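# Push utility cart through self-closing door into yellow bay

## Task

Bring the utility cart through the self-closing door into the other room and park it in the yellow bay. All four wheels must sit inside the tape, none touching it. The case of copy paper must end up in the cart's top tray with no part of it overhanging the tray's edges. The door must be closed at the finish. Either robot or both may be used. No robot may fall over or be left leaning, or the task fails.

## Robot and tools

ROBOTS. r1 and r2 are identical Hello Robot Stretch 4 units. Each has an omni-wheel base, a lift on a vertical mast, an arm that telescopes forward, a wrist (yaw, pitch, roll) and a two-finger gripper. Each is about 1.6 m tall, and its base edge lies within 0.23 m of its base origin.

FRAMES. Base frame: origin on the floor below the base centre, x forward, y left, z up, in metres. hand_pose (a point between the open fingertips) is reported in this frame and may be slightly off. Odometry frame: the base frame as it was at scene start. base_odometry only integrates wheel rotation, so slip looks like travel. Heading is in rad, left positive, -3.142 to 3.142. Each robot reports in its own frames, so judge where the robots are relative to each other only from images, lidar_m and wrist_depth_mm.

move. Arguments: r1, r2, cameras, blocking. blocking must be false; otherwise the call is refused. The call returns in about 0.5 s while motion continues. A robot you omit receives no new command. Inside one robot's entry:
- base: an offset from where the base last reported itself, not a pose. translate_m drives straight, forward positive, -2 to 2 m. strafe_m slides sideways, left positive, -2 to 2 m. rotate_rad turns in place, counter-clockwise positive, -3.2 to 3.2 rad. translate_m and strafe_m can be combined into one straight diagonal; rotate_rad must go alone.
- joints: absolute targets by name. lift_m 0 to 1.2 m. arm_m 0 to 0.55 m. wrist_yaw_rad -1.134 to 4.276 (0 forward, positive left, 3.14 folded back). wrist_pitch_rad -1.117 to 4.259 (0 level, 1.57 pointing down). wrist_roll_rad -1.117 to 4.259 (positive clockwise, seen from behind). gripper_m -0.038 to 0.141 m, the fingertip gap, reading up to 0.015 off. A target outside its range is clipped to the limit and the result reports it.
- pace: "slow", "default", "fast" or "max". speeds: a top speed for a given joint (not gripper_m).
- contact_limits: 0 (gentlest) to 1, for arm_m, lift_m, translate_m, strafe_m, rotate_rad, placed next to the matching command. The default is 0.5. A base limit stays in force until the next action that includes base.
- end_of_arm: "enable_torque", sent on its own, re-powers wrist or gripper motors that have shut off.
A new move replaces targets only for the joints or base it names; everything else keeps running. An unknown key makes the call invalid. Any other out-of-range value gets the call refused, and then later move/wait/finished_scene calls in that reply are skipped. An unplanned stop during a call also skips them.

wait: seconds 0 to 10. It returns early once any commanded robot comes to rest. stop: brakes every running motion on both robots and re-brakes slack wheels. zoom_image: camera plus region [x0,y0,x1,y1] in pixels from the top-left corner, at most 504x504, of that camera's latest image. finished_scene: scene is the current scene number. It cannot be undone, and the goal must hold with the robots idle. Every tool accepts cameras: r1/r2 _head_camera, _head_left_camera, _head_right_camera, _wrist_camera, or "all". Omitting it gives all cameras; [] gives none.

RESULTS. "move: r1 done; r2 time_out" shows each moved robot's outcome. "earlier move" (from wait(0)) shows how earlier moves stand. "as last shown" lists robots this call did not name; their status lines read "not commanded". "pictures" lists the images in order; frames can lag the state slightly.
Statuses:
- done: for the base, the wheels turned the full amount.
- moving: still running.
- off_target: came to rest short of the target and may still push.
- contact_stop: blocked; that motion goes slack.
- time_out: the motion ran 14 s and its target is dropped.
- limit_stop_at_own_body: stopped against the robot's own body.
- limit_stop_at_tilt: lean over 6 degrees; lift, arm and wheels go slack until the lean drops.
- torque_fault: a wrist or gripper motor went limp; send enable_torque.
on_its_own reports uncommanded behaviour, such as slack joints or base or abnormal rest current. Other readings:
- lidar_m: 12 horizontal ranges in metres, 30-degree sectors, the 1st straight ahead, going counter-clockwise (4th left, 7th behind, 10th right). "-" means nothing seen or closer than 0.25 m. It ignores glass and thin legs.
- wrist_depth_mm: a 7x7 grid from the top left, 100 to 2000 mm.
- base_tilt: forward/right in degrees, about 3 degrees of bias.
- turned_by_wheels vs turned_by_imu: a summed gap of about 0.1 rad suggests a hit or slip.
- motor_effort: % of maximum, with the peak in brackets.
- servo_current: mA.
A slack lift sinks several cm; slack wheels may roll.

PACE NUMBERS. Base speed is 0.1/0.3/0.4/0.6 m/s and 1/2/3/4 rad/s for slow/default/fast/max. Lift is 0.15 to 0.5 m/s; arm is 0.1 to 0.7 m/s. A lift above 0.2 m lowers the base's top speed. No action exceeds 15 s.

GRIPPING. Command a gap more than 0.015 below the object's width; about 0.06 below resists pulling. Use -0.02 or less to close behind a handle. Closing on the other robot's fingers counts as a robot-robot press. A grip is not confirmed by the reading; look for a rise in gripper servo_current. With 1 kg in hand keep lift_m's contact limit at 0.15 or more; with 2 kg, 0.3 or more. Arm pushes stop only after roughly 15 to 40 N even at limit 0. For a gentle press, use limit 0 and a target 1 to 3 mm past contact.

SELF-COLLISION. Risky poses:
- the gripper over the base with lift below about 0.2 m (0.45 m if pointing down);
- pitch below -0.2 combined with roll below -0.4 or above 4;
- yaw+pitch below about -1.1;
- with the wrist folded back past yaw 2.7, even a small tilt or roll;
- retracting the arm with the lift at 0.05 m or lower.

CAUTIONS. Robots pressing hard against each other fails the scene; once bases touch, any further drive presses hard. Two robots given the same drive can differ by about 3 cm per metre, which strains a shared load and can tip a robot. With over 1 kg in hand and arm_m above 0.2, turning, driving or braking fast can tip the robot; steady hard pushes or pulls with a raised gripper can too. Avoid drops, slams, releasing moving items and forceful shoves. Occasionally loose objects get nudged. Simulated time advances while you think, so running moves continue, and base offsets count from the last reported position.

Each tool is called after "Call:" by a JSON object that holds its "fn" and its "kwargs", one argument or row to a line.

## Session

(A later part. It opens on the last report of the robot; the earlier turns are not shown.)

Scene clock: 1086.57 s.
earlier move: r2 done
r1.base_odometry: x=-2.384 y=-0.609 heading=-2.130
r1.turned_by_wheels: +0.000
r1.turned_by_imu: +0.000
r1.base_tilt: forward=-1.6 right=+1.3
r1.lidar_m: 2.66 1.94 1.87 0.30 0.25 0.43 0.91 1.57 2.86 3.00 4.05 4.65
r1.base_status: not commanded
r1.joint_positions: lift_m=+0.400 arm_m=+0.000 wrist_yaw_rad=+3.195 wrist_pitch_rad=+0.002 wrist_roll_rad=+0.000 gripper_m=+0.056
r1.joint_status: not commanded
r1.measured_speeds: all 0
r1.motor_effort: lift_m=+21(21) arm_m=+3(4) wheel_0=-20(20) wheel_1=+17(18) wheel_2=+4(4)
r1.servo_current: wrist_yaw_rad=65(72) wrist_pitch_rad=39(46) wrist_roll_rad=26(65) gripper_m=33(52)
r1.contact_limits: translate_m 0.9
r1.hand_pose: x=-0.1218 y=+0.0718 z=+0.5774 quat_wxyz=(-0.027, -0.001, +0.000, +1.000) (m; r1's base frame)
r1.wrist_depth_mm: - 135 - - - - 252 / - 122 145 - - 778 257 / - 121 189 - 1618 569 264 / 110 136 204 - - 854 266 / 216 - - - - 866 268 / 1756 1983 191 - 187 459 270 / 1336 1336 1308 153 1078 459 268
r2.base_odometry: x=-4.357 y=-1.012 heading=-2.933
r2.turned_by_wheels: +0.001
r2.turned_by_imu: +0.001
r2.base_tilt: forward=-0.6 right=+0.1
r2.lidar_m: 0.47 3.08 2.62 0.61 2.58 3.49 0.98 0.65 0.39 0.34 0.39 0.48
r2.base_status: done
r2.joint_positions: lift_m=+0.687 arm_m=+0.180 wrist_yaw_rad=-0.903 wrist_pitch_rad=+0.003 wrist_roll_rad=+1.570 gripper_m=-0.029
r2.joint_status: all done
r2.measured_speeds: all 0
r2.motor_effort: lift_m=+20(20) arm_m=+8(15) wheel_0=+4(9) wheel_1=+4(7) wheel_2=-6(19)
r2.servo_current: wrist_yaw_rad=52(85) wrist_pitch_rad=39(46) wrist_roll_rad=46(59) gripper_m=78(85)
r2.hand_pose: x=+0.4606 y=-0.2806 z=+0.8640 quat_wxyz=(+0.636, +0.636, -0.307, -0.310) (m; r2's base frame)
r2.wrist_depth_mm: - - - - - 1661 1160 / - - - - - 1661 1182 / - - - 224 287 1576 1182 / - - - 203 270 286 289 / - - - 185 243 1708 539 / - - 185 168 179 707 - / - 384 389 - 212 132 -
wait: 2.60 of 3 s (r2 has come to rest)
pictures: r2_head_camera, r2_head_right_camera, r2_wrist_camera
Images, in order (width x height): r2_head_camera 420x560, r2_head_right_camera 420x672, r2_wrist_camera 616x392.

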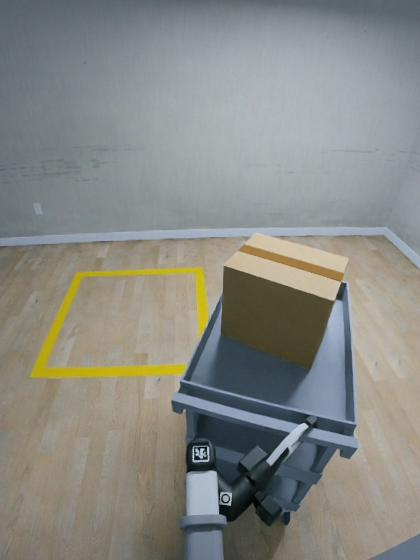

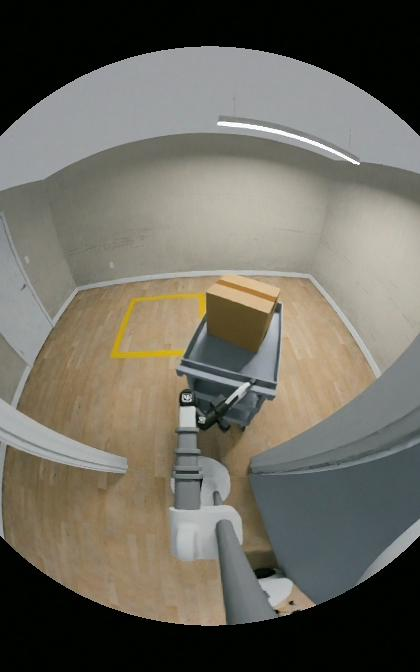

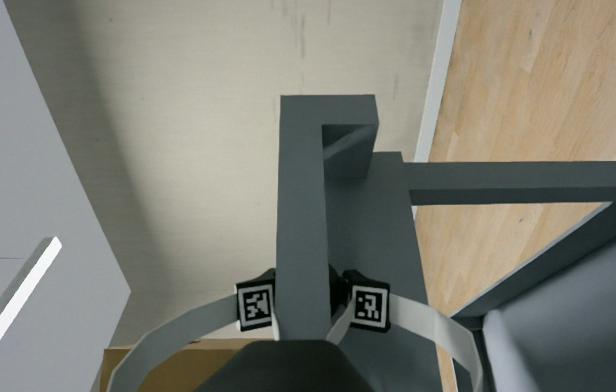

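Call:
{"fn": "move", "kwargs": {
  "r2": {"base":{"translate_m":0.1,"strafe_m":-0.03},"pace":"slow"},
  "blocking": false,
  "cameras": []
}}

Call:
{"fn": "wait", "kwargs": {
  "seconds": 3,
  "cameras": []
}}

Call:
{"fn": "move", "kwargs": {
  "r2": {"base":{"strafe_m":-0.4},"pace":"slow"},
  "blocking": false,
  "cameras": []
}}

Call:
{"fn": "wait", "kwargs": {
  "seconds": 6,
  "cameras": ["r2_head_camera","r2_wrist_camera","r2_head_right_camera"]
}}

Scene clock: 1103.57 s.
move: r2 moving
r1: as last shown
r1.base_tilt: forward=-1.6 right=+1.2
r1.lidar_m: 2.67 1.95 1.87 0.30 0.25 0.44 0.92 1.61 2.87 2.98 4.04 4.66
r1.motor_effort: lift_m=+21(21) arm_m=+4(4) wheel_0=-20(20) wheel_1=+17(18) wheel_2=+4(4)
r1.servo_current: wrist_yaw_rad=52(59) wrist_pitch_rad=39(52) wrist_roll_rad=39(59) gripper_m=46(46)
r1.contact_limits: translate_m 0.9
r1.wrist_depth_mm: - 135 - - - - 252 / - 122 145 - 1464 778 257 / - 120 190 - 1499 569 264 / 110 136 203 - - 854 265 / 216 - - - - 854 268 / 1808 1921 192 - 188 459 268 / 1308 1366 1308 153 1078 459 267
r2.base_odometry: x=-4.370 y=-1.011 heading=-2.933
r2.turned_by_wheels: +0.000
r2.turned_by_imu: +0.001
r2.base_tilt: forward=-0.8 right=+0.1
r2.lidar_m: 0.43 3.05 2.62 0.61 2.58 3.48 1.00 0.62 0.38 0.33 0.40 0.48
r2.base_status: translate_m moving; strafe_m moving
r2.joint_positions: lift_m=+0.687 arm_m=+0.180 wrist_yaw_rad=-0.906 wrist_pitch_rad=+0.003 wrist_roll_rad=+1.570 gripper_m=-0.029
r2.joint_status: not commanded
r2.measured_speeds: translate_m=+0.050 strafe_m=-0.014 rotate_rad=+0.002 lift_m=+0.000 arm_m=+0.000 wrist_yaw_rad=+0.000 wrist_pitch_rad=+0.000 wrist_roll_rad=+0.000
r2.motor_effort: lift_m=+20(20) arm_m=+8(8) wheel_0=+8(11) wheel_1=+5(7) wheel_2=-13(15)
r2.servo_current: wrist_yaw_rad=46(59) wrist_pitch_rad=46(46) wrist_roll_rad=52(59) gripper_m=78(78)
r2.hand_pose: x=+0.4599 y=-0.2809 z=+0.8640 quat_wxyz=(+0.636, +0.636, -0.308, -0.311) (m; r2's base frame)
r2.wrist_depth_mm: - - - - - 1708 1160 / - - - - - 1661 1160 / - - - 224 - 1576 1182 / - - - 202 271 285 287 / - - - 185 243 1708 530 / - - 186 167 180 668 - / - 387 387 - 211 133 -
pictures: none
No camera images: "cameras" was empty.

Scene clock: 1105.33 s.
earlier move: r2 done
r1.base_odometry: x=-2.384 y=-0.609 heading=-2.130
r1.turned_by_wheels: +0.000
r1.turned_by_imu: +0.000
r1.base_tilt: forward=-1.6 right=+1.3
r1.lidar_m: 2.69 1.93 1.86 0.29 0.25 0.44 1.02 1.61 2.85 2.97 4.05 4.66
r1.base_status: not commanded
r1.joint_positions: lift_m=+0.400 arm_m=+0.000 wrist_yaw_rad=+3.195 wrist_pitch_rad=+0.002 wrist_roll_rad=+0.000 gripper_m=+0.056
r1.joint_status: not commanded
r1.measured_speeds: all 0
r1.motor_effort: lift_m=+21(21) arm_m=+4(4) wheel_0=-20(20) wheel_1=+17(18) wheel_2=+4(4)
r1.servo_current: wrist_yaw_rad=52(72) wrist_pitch_rad=39(52) wrist_roll_rad=72(72) gripper_m=46(46)
r1.contact_limits: translate_m 0.9
r1.hand_pose: x=-0.1218 y=+0.0718 z=+0.5774 quat_wxyz=(-0.027, -0.001, +0.000, +1.000) (m; r1's base frame)
r1.wrist_depth_mm: - 135 - - - - 252 / - 122 145 - 1118 1808 257 / - 121 190 - - 809 263 / 110 136 204 - - 842 266 / 216 - - - - 1661 267 / 1808 1921 193 - 187 466 268 / 1308 1308 1336 153 1098 459 268
r2.base_odometry: x=-4.461 y=-1.003 heading=-2.932
r2.turned_by_wheels: +0.000
r2.turned_by_imu: +0.001
r2.base_tilt: forward=-0.7 right=+0.0
r2.lidar_m: 0.47 2.98 2.63 0.63 2.62 3.52 1.04 0.55 0.34 0.33 2.28 0.49
r2.base_status: done
r2.joint_positions: lift_m=+0.687 arm_m=+0.180 wrist_yaw_rad=-0.903 wrist_pitch_rad=+0.003 wrist_roll_rad=+1.570 gripper_m=-0.029
r2.joint_status: not commanded
r2.measured_speeds: all 0
r2.motor_effort: lift_m=+20(20) arm_m=+8(8) wheel_0=+8(12) wheel_1=+5(7) wheel_2=-6(15)
r2.servo_current: wrist_yaw_rad=52(65) wrist_pitch_rad=39(52) wrist_roll_rad=52(59) gripper_m=78(78)
r2.hand_pose: x=+0.4606 y=-0.2806 z=+0.8640 quat_wxyz=(+0.636, +0.636, -0.307, -0.310) (m; r2's base frame)
r2.wrist_depth_mm: - - - - - 1661 1138 / - - - - - 1708 1182 / - - - 219 283 1576 1182 / - - - 200 265 287 289 / - - - 185 242 1708 539 / - - 185 168 179 668 - / - 387 392 - 213 133 -
wait: 1.77 of 3 s (r2 has come to rest)
pictures: none
No camera images: "cameras" was empty.

Scene clock: 1105.83 s.
move: r2 moving
r1: as last shown
r1.lidar_m: 2.68 1.95 1.87 0.32 0.25 0.42 1.01 1.62 2.86 2.97 4.10 4.67
r1.motor_effort: lift_m=+20(21) arm_m=+4(4) wheel_0=-20(20) wheel_1=+17(18) wheel_2=+4(4)
r1.servo_current: wrist_yaw_rad=39(59) wrist_pitch_rad=46(46) wrist_roll_rad=46(72) gripper_m=39(52)
r1.contact_limits: translate_m 0.9
r1.wrist_depth_mm: - 135 - - - - 253 / - 122 145 - 1118 1756 257 / - 121 190 - - 798 264 / 110 135 203 - - 842 266 / 216 - - - - 1661 268 / 1808 1863 193 - 187 878 268 / 1308 1308 1336 153 1098 459 268
r2.base_odometry: x=-4.464 y=-0.989 heading=-2.932
r2.turned_by_wheels: +0.000
r2.turned_by_imu: +0.001
r2.base_tilt: forward=-0.7 right=+0.0
r2.lidar_m: 0.48 2.95 2.67 0.65 2.64 3.53 1.05 0.53 0.33 0.28 2.30 0.47
r2.base_status: strafe_m moving
r2.joint_positions: lift_m=+0.687 arm_m=+0.180 wrist_yaw_rad=-0.903 wrist_pitch_rad=+0.003 wrist_roll_rad=+1.570 gripper_m=-0.029
r2.joint_status: not commanded
r2.measured_speeds: translate_m=+0.000 strafe_m=-0.055 rotate_rad=-0.001 lift_m=+0.000 arm_m=+0.000 wrist_yaw_rad=+0.000 wrist_pitch_rad=+0.000 wrist_roll_rad=+0.000
r2.motor_effort: lift_m=+20(21) arm_m=+8(8) wheel_0=+15(15) wheel_1=-5(8) wheel_2=+0(6)
r2.servo_current: wrist_yaw_rad=52(52) wrist_pitch_rad=33(46) wrist_roll_rad=52(52) gripper_m=78(78)
r2.hand_pose: x=+0.4606 y=-0.2806 z=+0.8640 quat_wxyz=(+0.636, +0.636, -0.307, -0.310) (m; r2's base frame)
r2.wrist_depth_mm: - - - - - 1661 1160 / - - - - - 1661 1160 / - - - 220 285 1576 1182 / - - - 202 264 283 286 / - - - 186 243 1708 525 / - - 185 169 179 676 - / - 389 387 - 212 132 -
pictures: none
No camera images: "cameras" was empty.

Scene clock: 1107.80 s.
earlier move: r2 contact_stop
r1.base_odometry: x=-2.384 y=-0.609 heading=-2.130
r1.turned_by_wheels: +0.000
r1.turned_by_imu: +0.000
r1.base_tilt: forward=-1.6 right=+1.3
r1.lidar_m: 2.66 1.93 1.86 0.30 0.25 0.40 1.03 1.59 2.86 2.99 4.06 4.66
r1.base_status: not commanded
r1.joint_positions: lift_m=+0.400 arm_m=+0.000 wrist_yaw_rad=+3.195 wrist_pitch_rad=+0.002 wrist_roll_rad=+0.000 gripper_m=+0.056
r1.joint_status: not commanded
r1.measured_speeds: all 0
r1.motor_effort: lift_m=+20(21) arm_m=+4(4) wheel_0=-20(20) wheel_1=+17(18) wheel_2=+4(4)
r1.servo_current: wrist_yaw_rad=46(78) wrist_pitch_rad=46(52) wrist_roll_rad=39(72) gripper_m=39(52)
r1.contact_limits: translate_m 0.9
r1.hand_pose: x=-0.1218 y=+0.0718 z=+0.5774 quat_wxyz=(-0.027, -0.001, +0.000, +1.000) (m; r1's base frame)
r1.wrist_depth_mm: - 135 - - - - 252 / - 122 145 - 1118 1078 257 / - 121 189 - - 569 263 / 110 135 204 - - 842 265 / 215 - - - - 878 268 / 1808 1921 191 - 187 459 270 / 1308 1308 1336 153 1060 459 267
r2.base_odometry: x=-4.493 y=-0.868 heading=-2.949
r2.turned_by_wheels: -0.017
r2.turned_by_imu: -0.033
r2.base_tilt: forward=-0.7 right=+0.1
r2.lidar_m: 0.44 2.95 2.79 0.74 2.71 3.57 1.02 0.37 0.25 0.25 0.25 0.51
r2.base_status: strafe_m contact_stop (by the wheels' count: -0.139 of -0.400)
r2.joint_positions: lift_m=+0.687 arm_m=+0.180 wrist_yaw_rad=-0.891 wrist_pitch_rad=+0.003 wrist_roll_rad=+1.570 gripper_m=-0.029
r2.joint_status: not commanded
r2.measured_speeds: all 0
r2.on_its_own: the wheels are slack since a contact_stop
r2.motor_effort: lift_m=+20(21) arm_m=-4(8) wheel_0=+0(29) wheel_1=+0(29) wheel_2=+0(6)
r2.servo_current: wrist_yaw_rad=59(72) wrist_pitch_rad=46(46) wrist_roll_rad=33(59) gripper_m=78(78)
r2.hand_pose: x=+0.4644 y=-0.2792 z=+0.8640 quat_wxyz=(+0.638, +0.638, -0.303, -0.306) (m; r2's base frame)
r2.wrist_depth_mm: - - - - - 1661 1138 / - - - - - 1618 1160 / - - - 239 - 1661 1182 / - - - 214 281 289 289 / - - - 190 251 1618 1182 / - - 185 163 179 1661 504 / - - - - 208 132 -
wait: 1.97 of 6 s (r2 has come to rest)
pictures: r2_head_camera, r2_head_right_camera, r2_wrist_camera
Images, in order (width x height): r2_head_camera 420x560, r2_head_right_camera 420x672, r2_wrist_camera 616x392.

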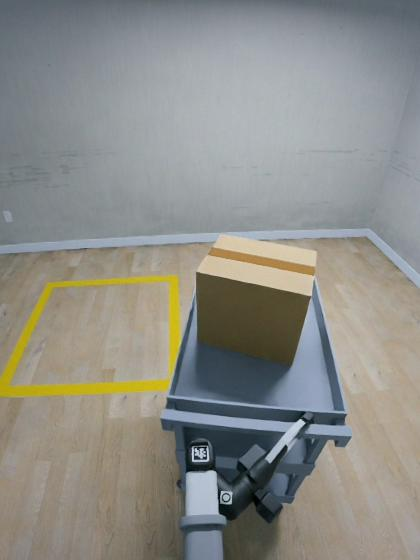

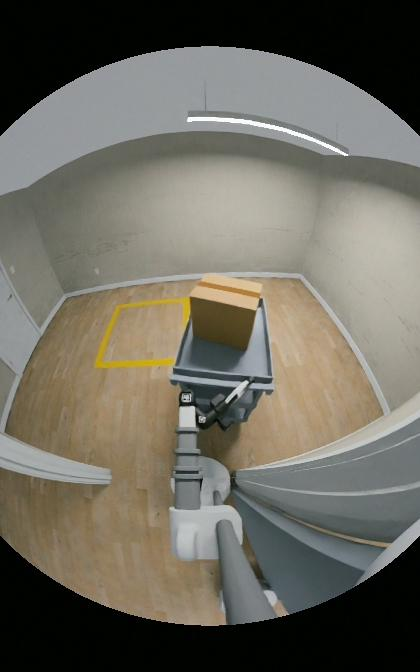

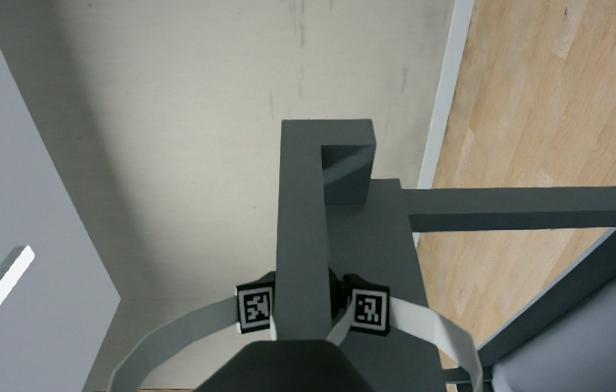

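Call:
{"fn": "move", "kwargs": {
  "r2": {"base":{"translate_m":0.03,"strafe_m":0.06},"pace":"slow"},
  "blocking": false,
  "cameras": []
}}

Call:
{"fn": "wait", "kwargs": {
  "seconds": 2,
  "cameras": []
}}

Call:
{"fn": "move", "kwargs": {
  "r2": {"base":{"translate_m":0.2},"pace":"slow"},
  "blocking": false,
  "cameras": []
}}

Call:
{"fn": "wait", "kwargs": {
  "seconds": 4,
  "cameras": ["r2_wrist_camera","r2_head_right_camera"]
}}

Scene clock: 1116.07 s.
move: r2 moving
r1: as last shown
r1.lidar_m: 2.68 1.95 1.86 0.32 0.25 0.42 1.01 1.61 2.86 2.97 4.05 4.65
r1.servo_current: wrist_yaw_rad=52(59) wrist_pitch_rad=39(46) wrist_roll_rad=33(72) gripper_m=33(46)
r1.contact_limits: translate_m 0.9
r1.wrist_depth_mm: - 135 - - - - 251 / - 122 145 - 1118 1060 258 / - 121 189 - - 809 264 / 110 135 203 - - 854 266 / 216 - - - - 854 270 / 1708 1921 191 - 187 466 268 / 1336 1308 1336 153 1078 459 268
r2.base_odometry: x=-4.497 y=-0.880 heading=-2.949
r2.turned_by_wheels: -0.001
r2.turned_by_imu: +0.000
r2.base_tilt: forward=-0.7 right=+0.0
r2.lidar_m: 0.42 2.95 2.77 0.73 2.72 3.56 1.02 0.37 0.25 0.25 0.26 0.50
r2.base_status: translate_m moving; strafe_m moving
r2.joint_positions: lift_m=+0.687 arm_m=+0.180 wrist_yaw_rad=-0.894 wrist_pitch_rad=+0.003 wrist_roll_rad=+1.570 gripper_m=-0.029
r2.joint_status: not commanded
r2.measured_speeds: translate_m=+0.021 strafe_m=+0.043 rotate_rad=+0.001 lift_m=+0.000 arm_m=+0.000 wrist_yaw_rad=-0.044 wrist_pitch_rad=+0.000 wrist_roll_rad=+0.000
r2.motor_effort: lift_m=+20(20) arm_m=-4(5) wheel_0=-7(9) wheel_1=+7(9) wheel_2=-8(8)
r2.servo_current: wrist_yaw_rad=59(72) wrist_pitch_rad=46(46) wrist_roll_rad=59(59) gripper_m=72(78)
r2.hand_pose: x=+0.4634 y=-0.2796 z=+0.8640 quat_wxyz=(+0.637, +0.638, -0.304, -0.307) (m; r2's base frame)
r2.wrist_depth_mm: - - - - - 1661 1160 / - - - - - 1661 1160 / - - - 239 - 1708 1160 / - - - 209 279 289 289 / - - - 189 249 1576 1182 / - - 185 163 179 1499 504 / - - - - 207 133 -
pictures: none
No camera images: "cameras" was empty.

Scene clock: 1117.50 s.
earlier move: r2 done
r1.base_odometry: x=-2.384 y=-0.609 heading=-2.130
r1.turned_by_wheels: +0.000
r1.turned_by_imu: +0.000
r1.base_tilt: forward=-1.6 right=+1.3
r1.lidar_m: 2.65 1.95 1.86 0.33 0.25 0.42 1.03 1.58 2.86 2.96 4.06 4.66
r1.base_status: not commanded
r1.joint_positions: lift_m=+0.400 arm_m=+0.000 wrist_yaw_rad=+3.195 wrist_pitch_rad=+0.002 wrist_roll_rad=+0.000 gripper_m=+0.056
r1.joint_status: not commanded
r1.measured_speeds: all 0
r1.motor_effort: lift_m=+21(21) arm_m=+3(4) wheel_0=-20(20) wheel_1=+17(18) wheel_2=+4(4)
r1.servo_current: wrist_yaw_rad=46(59) wrist_pitch_rad=39(52) wrist_roll_rad=33(72) gripper_m=39(46)
r1.contact_limits: translate_m 0.9
r1.hand_pose: x=-0.1218 y=+0.0718 z=+0.5774 quat_wxyz=(-0.027, -0.001, +0.000, +1.000) (m; r1's base frame)
r1.wrist_depth_mm: - 135 - - - - 252 / - 122 145 - 1118 1863 257 / - 120 189 - - 798 264 / 110 136 203 - - 842 265 / 216 - - - - 1661 267 / 1808 1921 193 - 187 462 267 / 1308 1336 1336 153 1098 455 268
r2.base_odometry: x=-4.511 y=-0.932 heading=-2.950
r2.turned_by_wheels: -0.001
r2.turned_by_imu: -0.001
r2.base_tilt: forward=-0.7 right=+0.1
r2.lidar_m: 0.44 2.90 2.73 0.71 2.66 3.49 1.06 0.44 0.26 0.27 2.24 0.48
r2.base_status: done
r2.joint_positions: lift_m=+0.687 arm_m=+0.180 wrist_yaw_rad=-0.909 wrist_pitch_rad=+0.003 wrist_roll_rad=+1.570 gripper_m=-0.029
r2.joint_status: not commanded
r2.measured_speeds: all 0
r2.motor_effort: lift_m=+20(21) arm_m=-4(5) wheel_0=-8(14) wheel_1=+4(9) wheel_2=-10(14)
r2.servo_current: wrist_yaw_rad=65(72) wrist_pitch_rad=46(46) wrist_roll_rad=52(59) gripper_m=65(78)
r2.hand_pose: x=+0.4593 y=-0.2812 z=+0.8640 quat_wxyz=(+0.635, +0.636, -0.309, -0.312) (m; r2's base frame)
r2.wrist_depth_mm: - - - - - 1708 1138 / - - - - - 1661 1160 / - - - 230 - 1708 1182 / - - - 208 279 289 289 / - - - 186 246 1661 1182 / - - 186 163 180 1661 530 / - - 564 - 207 132 -
wait: 1.43 of 2 s (r2 has come to rest)
pictures: none
No camera images: "cameras" was empty.

Scene clock: 1118.00 s.
move: r2 moving
r1: as last shown
r1.lidar_m: 2.68 1.95 1.86 0.30 0.25 0.41 1.08 1.58 2.87 2.98 4.04 4.65
r1.motor_effort: lift_m=+20(21) arm_m=+4(4) wheel_0=-20(20) wheel_1=+17(18) wheel_2=+4(4)
r1.servo_current: wrist_yaw_rad=39(59) wrist_pitch_rad=46(46) wrist_roll_rad=26(65) gripper_m=33(46)
r1.contact_limits: translate_m 0.9
r1.wrist_depth_mm: - 135 - - - - 252 / - 123 145 - 1138 1921 258 / - 121 189 - - 798 263 / 110 136 203 - - 842 265 / 216 - - - - 1921 268 / 1708 1921 193 - 188 462 268 / 1308 1336 1281 153 1118 459 267
r2.base_odometry: x=-4.523 y=-0.935 heading=-2.951
r2.turned_by_wheels: -0.001
r2.turned_by_imu: -0.001
r2.base_tilt: forward=-0.7 right=+0.1
r2.lidar_m: 0.42 2.90 2.73 0.71 2.69 3.49 1.08 0.44 0.27 0.27 2.23 0.46
r2.base_status: translate_m moving
r2.joint_positions: lift_m=+0.687 arm_m=+0.180 wrist_yaw_rad=-0.911 wrist_pitch_rad=+0.003 wrist_roll_rad=+1.570 gripper_m=-0.029
r2.joint_status: not commanded
r2.measured_speeds: translate_m=+0.049 strafe_m=+0.000 rotate_rad=+0.000 lift_m=+0.000 arm_m=+0.000 wrist_yaw_rad=-0.010 wrist_pitch_rad=+0.000 wrist_roll_rad=+0.000
r2.motor_effort: lift_m=+20(20) arm_m=-3(4) wheel_0=+2(6) wheel_1=+3(7) wheel_2=-19(19)
r2.servo_current: wrist_yaw_rad=72(72) wrist_pitch_rad=46(46) wrist_roll_rad=39(59) gripper_m=72(78)
r2.hand_pose: x=+0.4586 y=-0.2814 z=+0.8640 quat_wxyz=(+0.635, +0.635, -0.310, -0.312) (m; r2's base frame)
r2.wrist_depth_mm: - - - - - 1661 1160 / - - - - - 1708 1160 / - - - 232 - 1618 1160 / - - - 208 276 290 290 / - - - 185 240 1708 1205 / - - 185 160 181 1499 530 / - - - - 206 132 -
pictures: none
No camera images: "cameras" was empty.

Scene clock: 1120.77 s.
earlier move: r2 done
r1.base_odometry: x=-2.384 y=-0.609 heading=-2.130
r1.turned_by_wheels: +0.000
r1.turned_by_imu: +0.000
r1.base_tilt: forward=-1.6 right=+1.3
r1.lidar_m: 2.68 1.93 1.87 0.31 0.25 0.41 1.28 1.61 2.86 2.98 4.09 4.65
r1.base_status: not commanded
r1.joint_positions: lift_m=+0.400 arm_m=+0.000 wrist_yaw_rad=+3.195 wrist_pitch_rad=+0.002 wrist_roll_rad=+0.000 gripper_m=+0.056
r1.joint_status: not commanded
r1.measured_speeds: all 0
r1.motor_effort: lift_m=+21(21) arm_m=+4(4) wheel_0=-20(20) wheel_1=+17(18) wheel_2=+4(4)
r1.servo_current: wrist_yaw_rad=20(72) wrist_pitch_rad=39(52) wrist_roll_rad=46(65) gripper_m=46(46)
r1.contact_limits: translate_m 0.9
r1.hand_pose: x=-0.1218 y=+0.0718 z=+0.5774 quat_wxyz=(-0.027, -0.001, +0.000, +1.000) (m; r1's base frame)
r1.wrist_depth_mm: - 135 - - - - 254 / - 122 145 - - 559 257 / - 121 190 - - 564 263 / 110 136 204 - - 455 265 / 216 - - - - 459 268 / 1756 1921 192 - 188 866 270 / 1281 1336 1366 154 1281 455 268
r2.base_odometry: x=-4.707 y=-0.970 heading=-2.950
r2.turned_by_wheels: +0.001
r2.turned_by_imu: +0.000
r2.base_tilt: forward=-0.6 right=+0.0
r2.lidar_m: 0.47 2.72 2.75 0.82 0.74 3.52 1.23 0.38 0.31 0.56 2.22 0.48
r2.base_status: done
r2.joint_positions: lift_m=+0.687 arm_m=+0.180 wrist_yaw_rad=-0.911 wrist_pitch_rad=+0.003 wrist_roll_rad=+1.570 gripper_m=-0.029
r2.joint_status: not commanded
r2.measured_speeds: all 0
r2.motor_effort: lift_m=+20(20) arm_m=+4(4) wheel_0=+1(7) wheel_1=+3(7) wheel_2=-8(20)
r2.servo_current: wrist_yaw_rad=65(85) wrist_pitch_rad=39(52) wrist_roll_rad=52(65) gripper_m=78(78)
r2.hand_pose: x=+0.4587 y=-0.2814 z=+0.8640 quat_wxyz=(+0.635, +0.635, -0.310, -0.312) (m; r2's base frame)
r2.wrist_depth_mm: - - - - - 1618 1138 / - - - 226 - 1661 1160 / - - - 213 279 1576 1182 / - - - 199 264 283 287 / - - - 185 241 1661 535 / - - 185 168 179 707 - / - 387 392 - 212 132 -
wait: 2.77 of 4 s (r2 has come to rest)
pictures: r2_head_right_camera, r2_wrist_camera
Images, in order (width x height): r2_head_right_camera 420x672, r2_wrist_camera 616x392.

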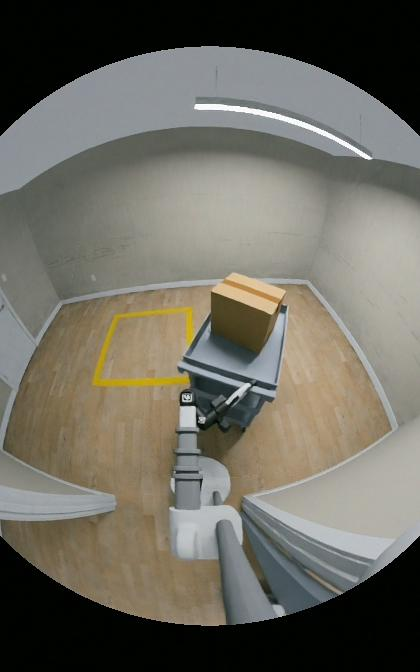

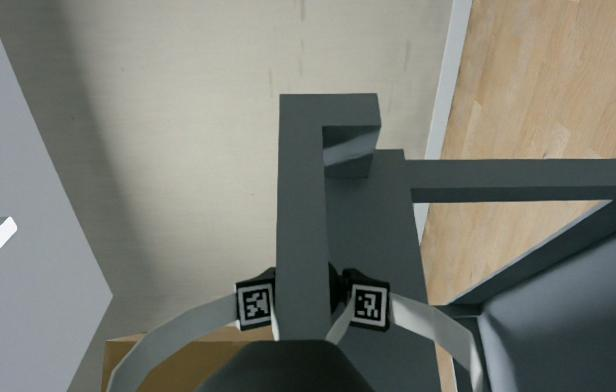

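Call:
{"fn": "move", "kwargs": {
  "r2": {"base":{"translate_m":0.2,"strafe_m":-0.02},"pace":"slow"},
  "blocking": false,
  "cameras": []
}}

Call:
{"fn": "wait", "kwargs": {
  "seconds": 4,
  "cameras": ["r2_head_camera","r2_head_right_camera"]
}}

Scene clock: 1127.80 s.
move: r2 moving
r1: as last shown
r1.lidar_m: 2.66 1.94 1.86 0.29 0.25 0.43 1.32 1.60 2.87 2.95 4.09 4.66
r1.servo_current: wrist_yaw_rad=65(65) wrist_pitch_rad=39(46) wrist_roll_rad=52(59) gripper_m=39(46)
r1.contact_limits: translate_m 0.9
r1.wrist_depth_mm: - 135 - - - - 252 / - 122 145 - - 569 258 / - 121 190 - - 564 263 / 110 135 203 - - 842 265 / 216 - - - - 462 268 / 1756 1983 192 - 187 866 270 / 1308 1336 1308 153 1308 459 268
r2.base_odometry: x=-4.720 y=-0.971 heading=-2.950
r2.turned_by_wheels: +0.000
r2.turned_by_imu: +0.000
r2.base_tilt: forward=-0.7 right=+0.1
r2.lidar_m: 0.47 2.70 2.72 0.91 0.75 3.50 1.25 0.39 0.31 0.58 2.20 0.48
r2.base_status: translate_m moving; strafe_m moving
r2.joint_positions: lift_m=+0.687 arm_m=+0.180 wrist_yaw_rad=-0.911 wrist_pitch_rad=+0.003 wrist_roll_rad=+1.570 gripper_m=-0.029
r2.joint_status: not commanded
r2.measured_speeds: translate_m=+0.049 strafe_m=-0.005 rotate_rad=+0.000 lift_m=+0.000 arm_m=+0.000 wrist_yaw_rad=+0.000 wrist_pitch_rad=+0.000 wrist_roll_rad=+0.000
r2.motor_effort: lift_m=+20(20) arm_m=+4(4) wheel_0=+7(7) wheel_1=+7(7) wheel_2=-14(16)
r2.servo_current: wrist_yaw_rad=59(72) wrist_pitch_rad=46(52) wrist_roll_rad=39(52) gripper_m=72(85)
r2.hand_pose: x=+0.4587 y=-0.2814 z=+0.8640 quat_wxyz=(+0.635, +0.635, -0.310, -0.312) (m; r2's base frame)
r2.wrist_depth_mm: - - - - - 1661 1160 / - - - 224 - 1661 1160 / - - - 216 279 1576 1160 / - - - 199 265 283 289 / - - - 183 241 1708 535 / - - 186 167 180 715 - / - 389 392 - 212 132 -
pictures: none
No camera images: "cameras" was empty.

Scene clock: 1130.60 s.
earlier move: r2 done
r1.base_odometry: x=-2.384 y=-0.609 heading=-2.130
r1.turned_by_wheels: +0.000
r1.turned_by_imu: +0.000
r1.base_tilt: forward=-1.6 right=+1.3
r1.lidar_m: 2.68 1.96 1.86 0.32 0.25 0.43 1.48 1.61 2.86 2.99 4.07 4.67
r1.base_status: not commanded
r1.joint_positions: lift_m=+0.400 arm_m=+0.000 wrist_yaw_rad=+3.195 wrist_pitch_rad=+0.002 wrist_roll_rad=+0.000 gripper_m=+0.056
r1.joint_status: not commanded
r1.measured_speeds: all 0
r1.motor_effort: lift_m=+20(21) arm_m=+3(4) wheel_0=-20(20) wheel_1=+17(18) wheel_2=+4(4)
r1.servo_current: wrist_yaw_rad=59(72) wrist_pitch_rad=46(52) wrist_roll_rad=52(65) gripper_m=39(46)
r1.contact_limits: translate_m 0.9
r1.hand_pose: x=-0.1218 y=+0.0718 z=+0.5774 quat_wxyz=(-0.027, -0.001, +0.000, +1.000) (m; r1's base frame)
r1.wrist_depth_mm: - 135 - - - 1464 252 / - 122 145 - - 559 257 / - 121 189 - - 1430 263 / 110 136 203 - - 1430 265 / 216 - - - - 1464 268 / 1808 1921 192 - 187 866 268 / 1336 1308 1336 153 1366 459 268
r2.base_odometry: x=-4.907 y=-0.989 heading=-2.950
r2.turned_by_wheels: +0.000
r2.turned_by_imu: +0.001
r2.base_tilt: forward=-0.7 right=+0.1
r2.lidar_m: 0.50 2.49 2.76 1.85 0.84 3.55 1.45 0.42 0.47 1.20 2.19 0.47
r2.base_status: done
r2.joint_positions: lift_m=+0.687 arm_m=+0.180 wrist_yaw_rad=-0.906 wrist_pitch_rad=+0.003 wrist_roll_rad=+1.570 gripper_m=-0.029
r2.joint_status: not commanded
r2.measured_speeds: all 0
r2.motor_effort: lift_m=+20(20) arm_m=+4(4) wheel_0=+6(12) wheel_1=+5(7) wheel_2=-7(16)
r2.servo_current: wrist_yaw_rad=59(78) wrist_pitch_rad=39(52) wrist_roll_rad=39(59) gripper_m=72(85)
r2.hand_pose: x=+0.4600 y=-0.2809 z=+0.8640 quat_wxyz=(+0.636, +0.636, -0.308, -0.311) (m; r2's base frame)
r2.wrist_depth_mm: - - - - - 1661 1160 / - - - 206 - 1708 1160 / - - - 201 258 1499 1118 / - - - 189 253 1499 433 / - - - 181 237 831 - / - - 186 169 180 - - / - 404 404 - 219 - -
wait: 2.80 of 4 s (r2 has come to rest)
pictures: r2_head_camera, r2_head_right_camera
Images, in order (width x height): r2_head_camera 420x560, r2_head_right_camera 420x672.

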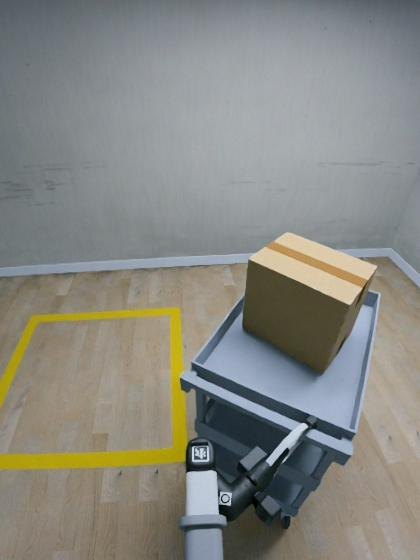

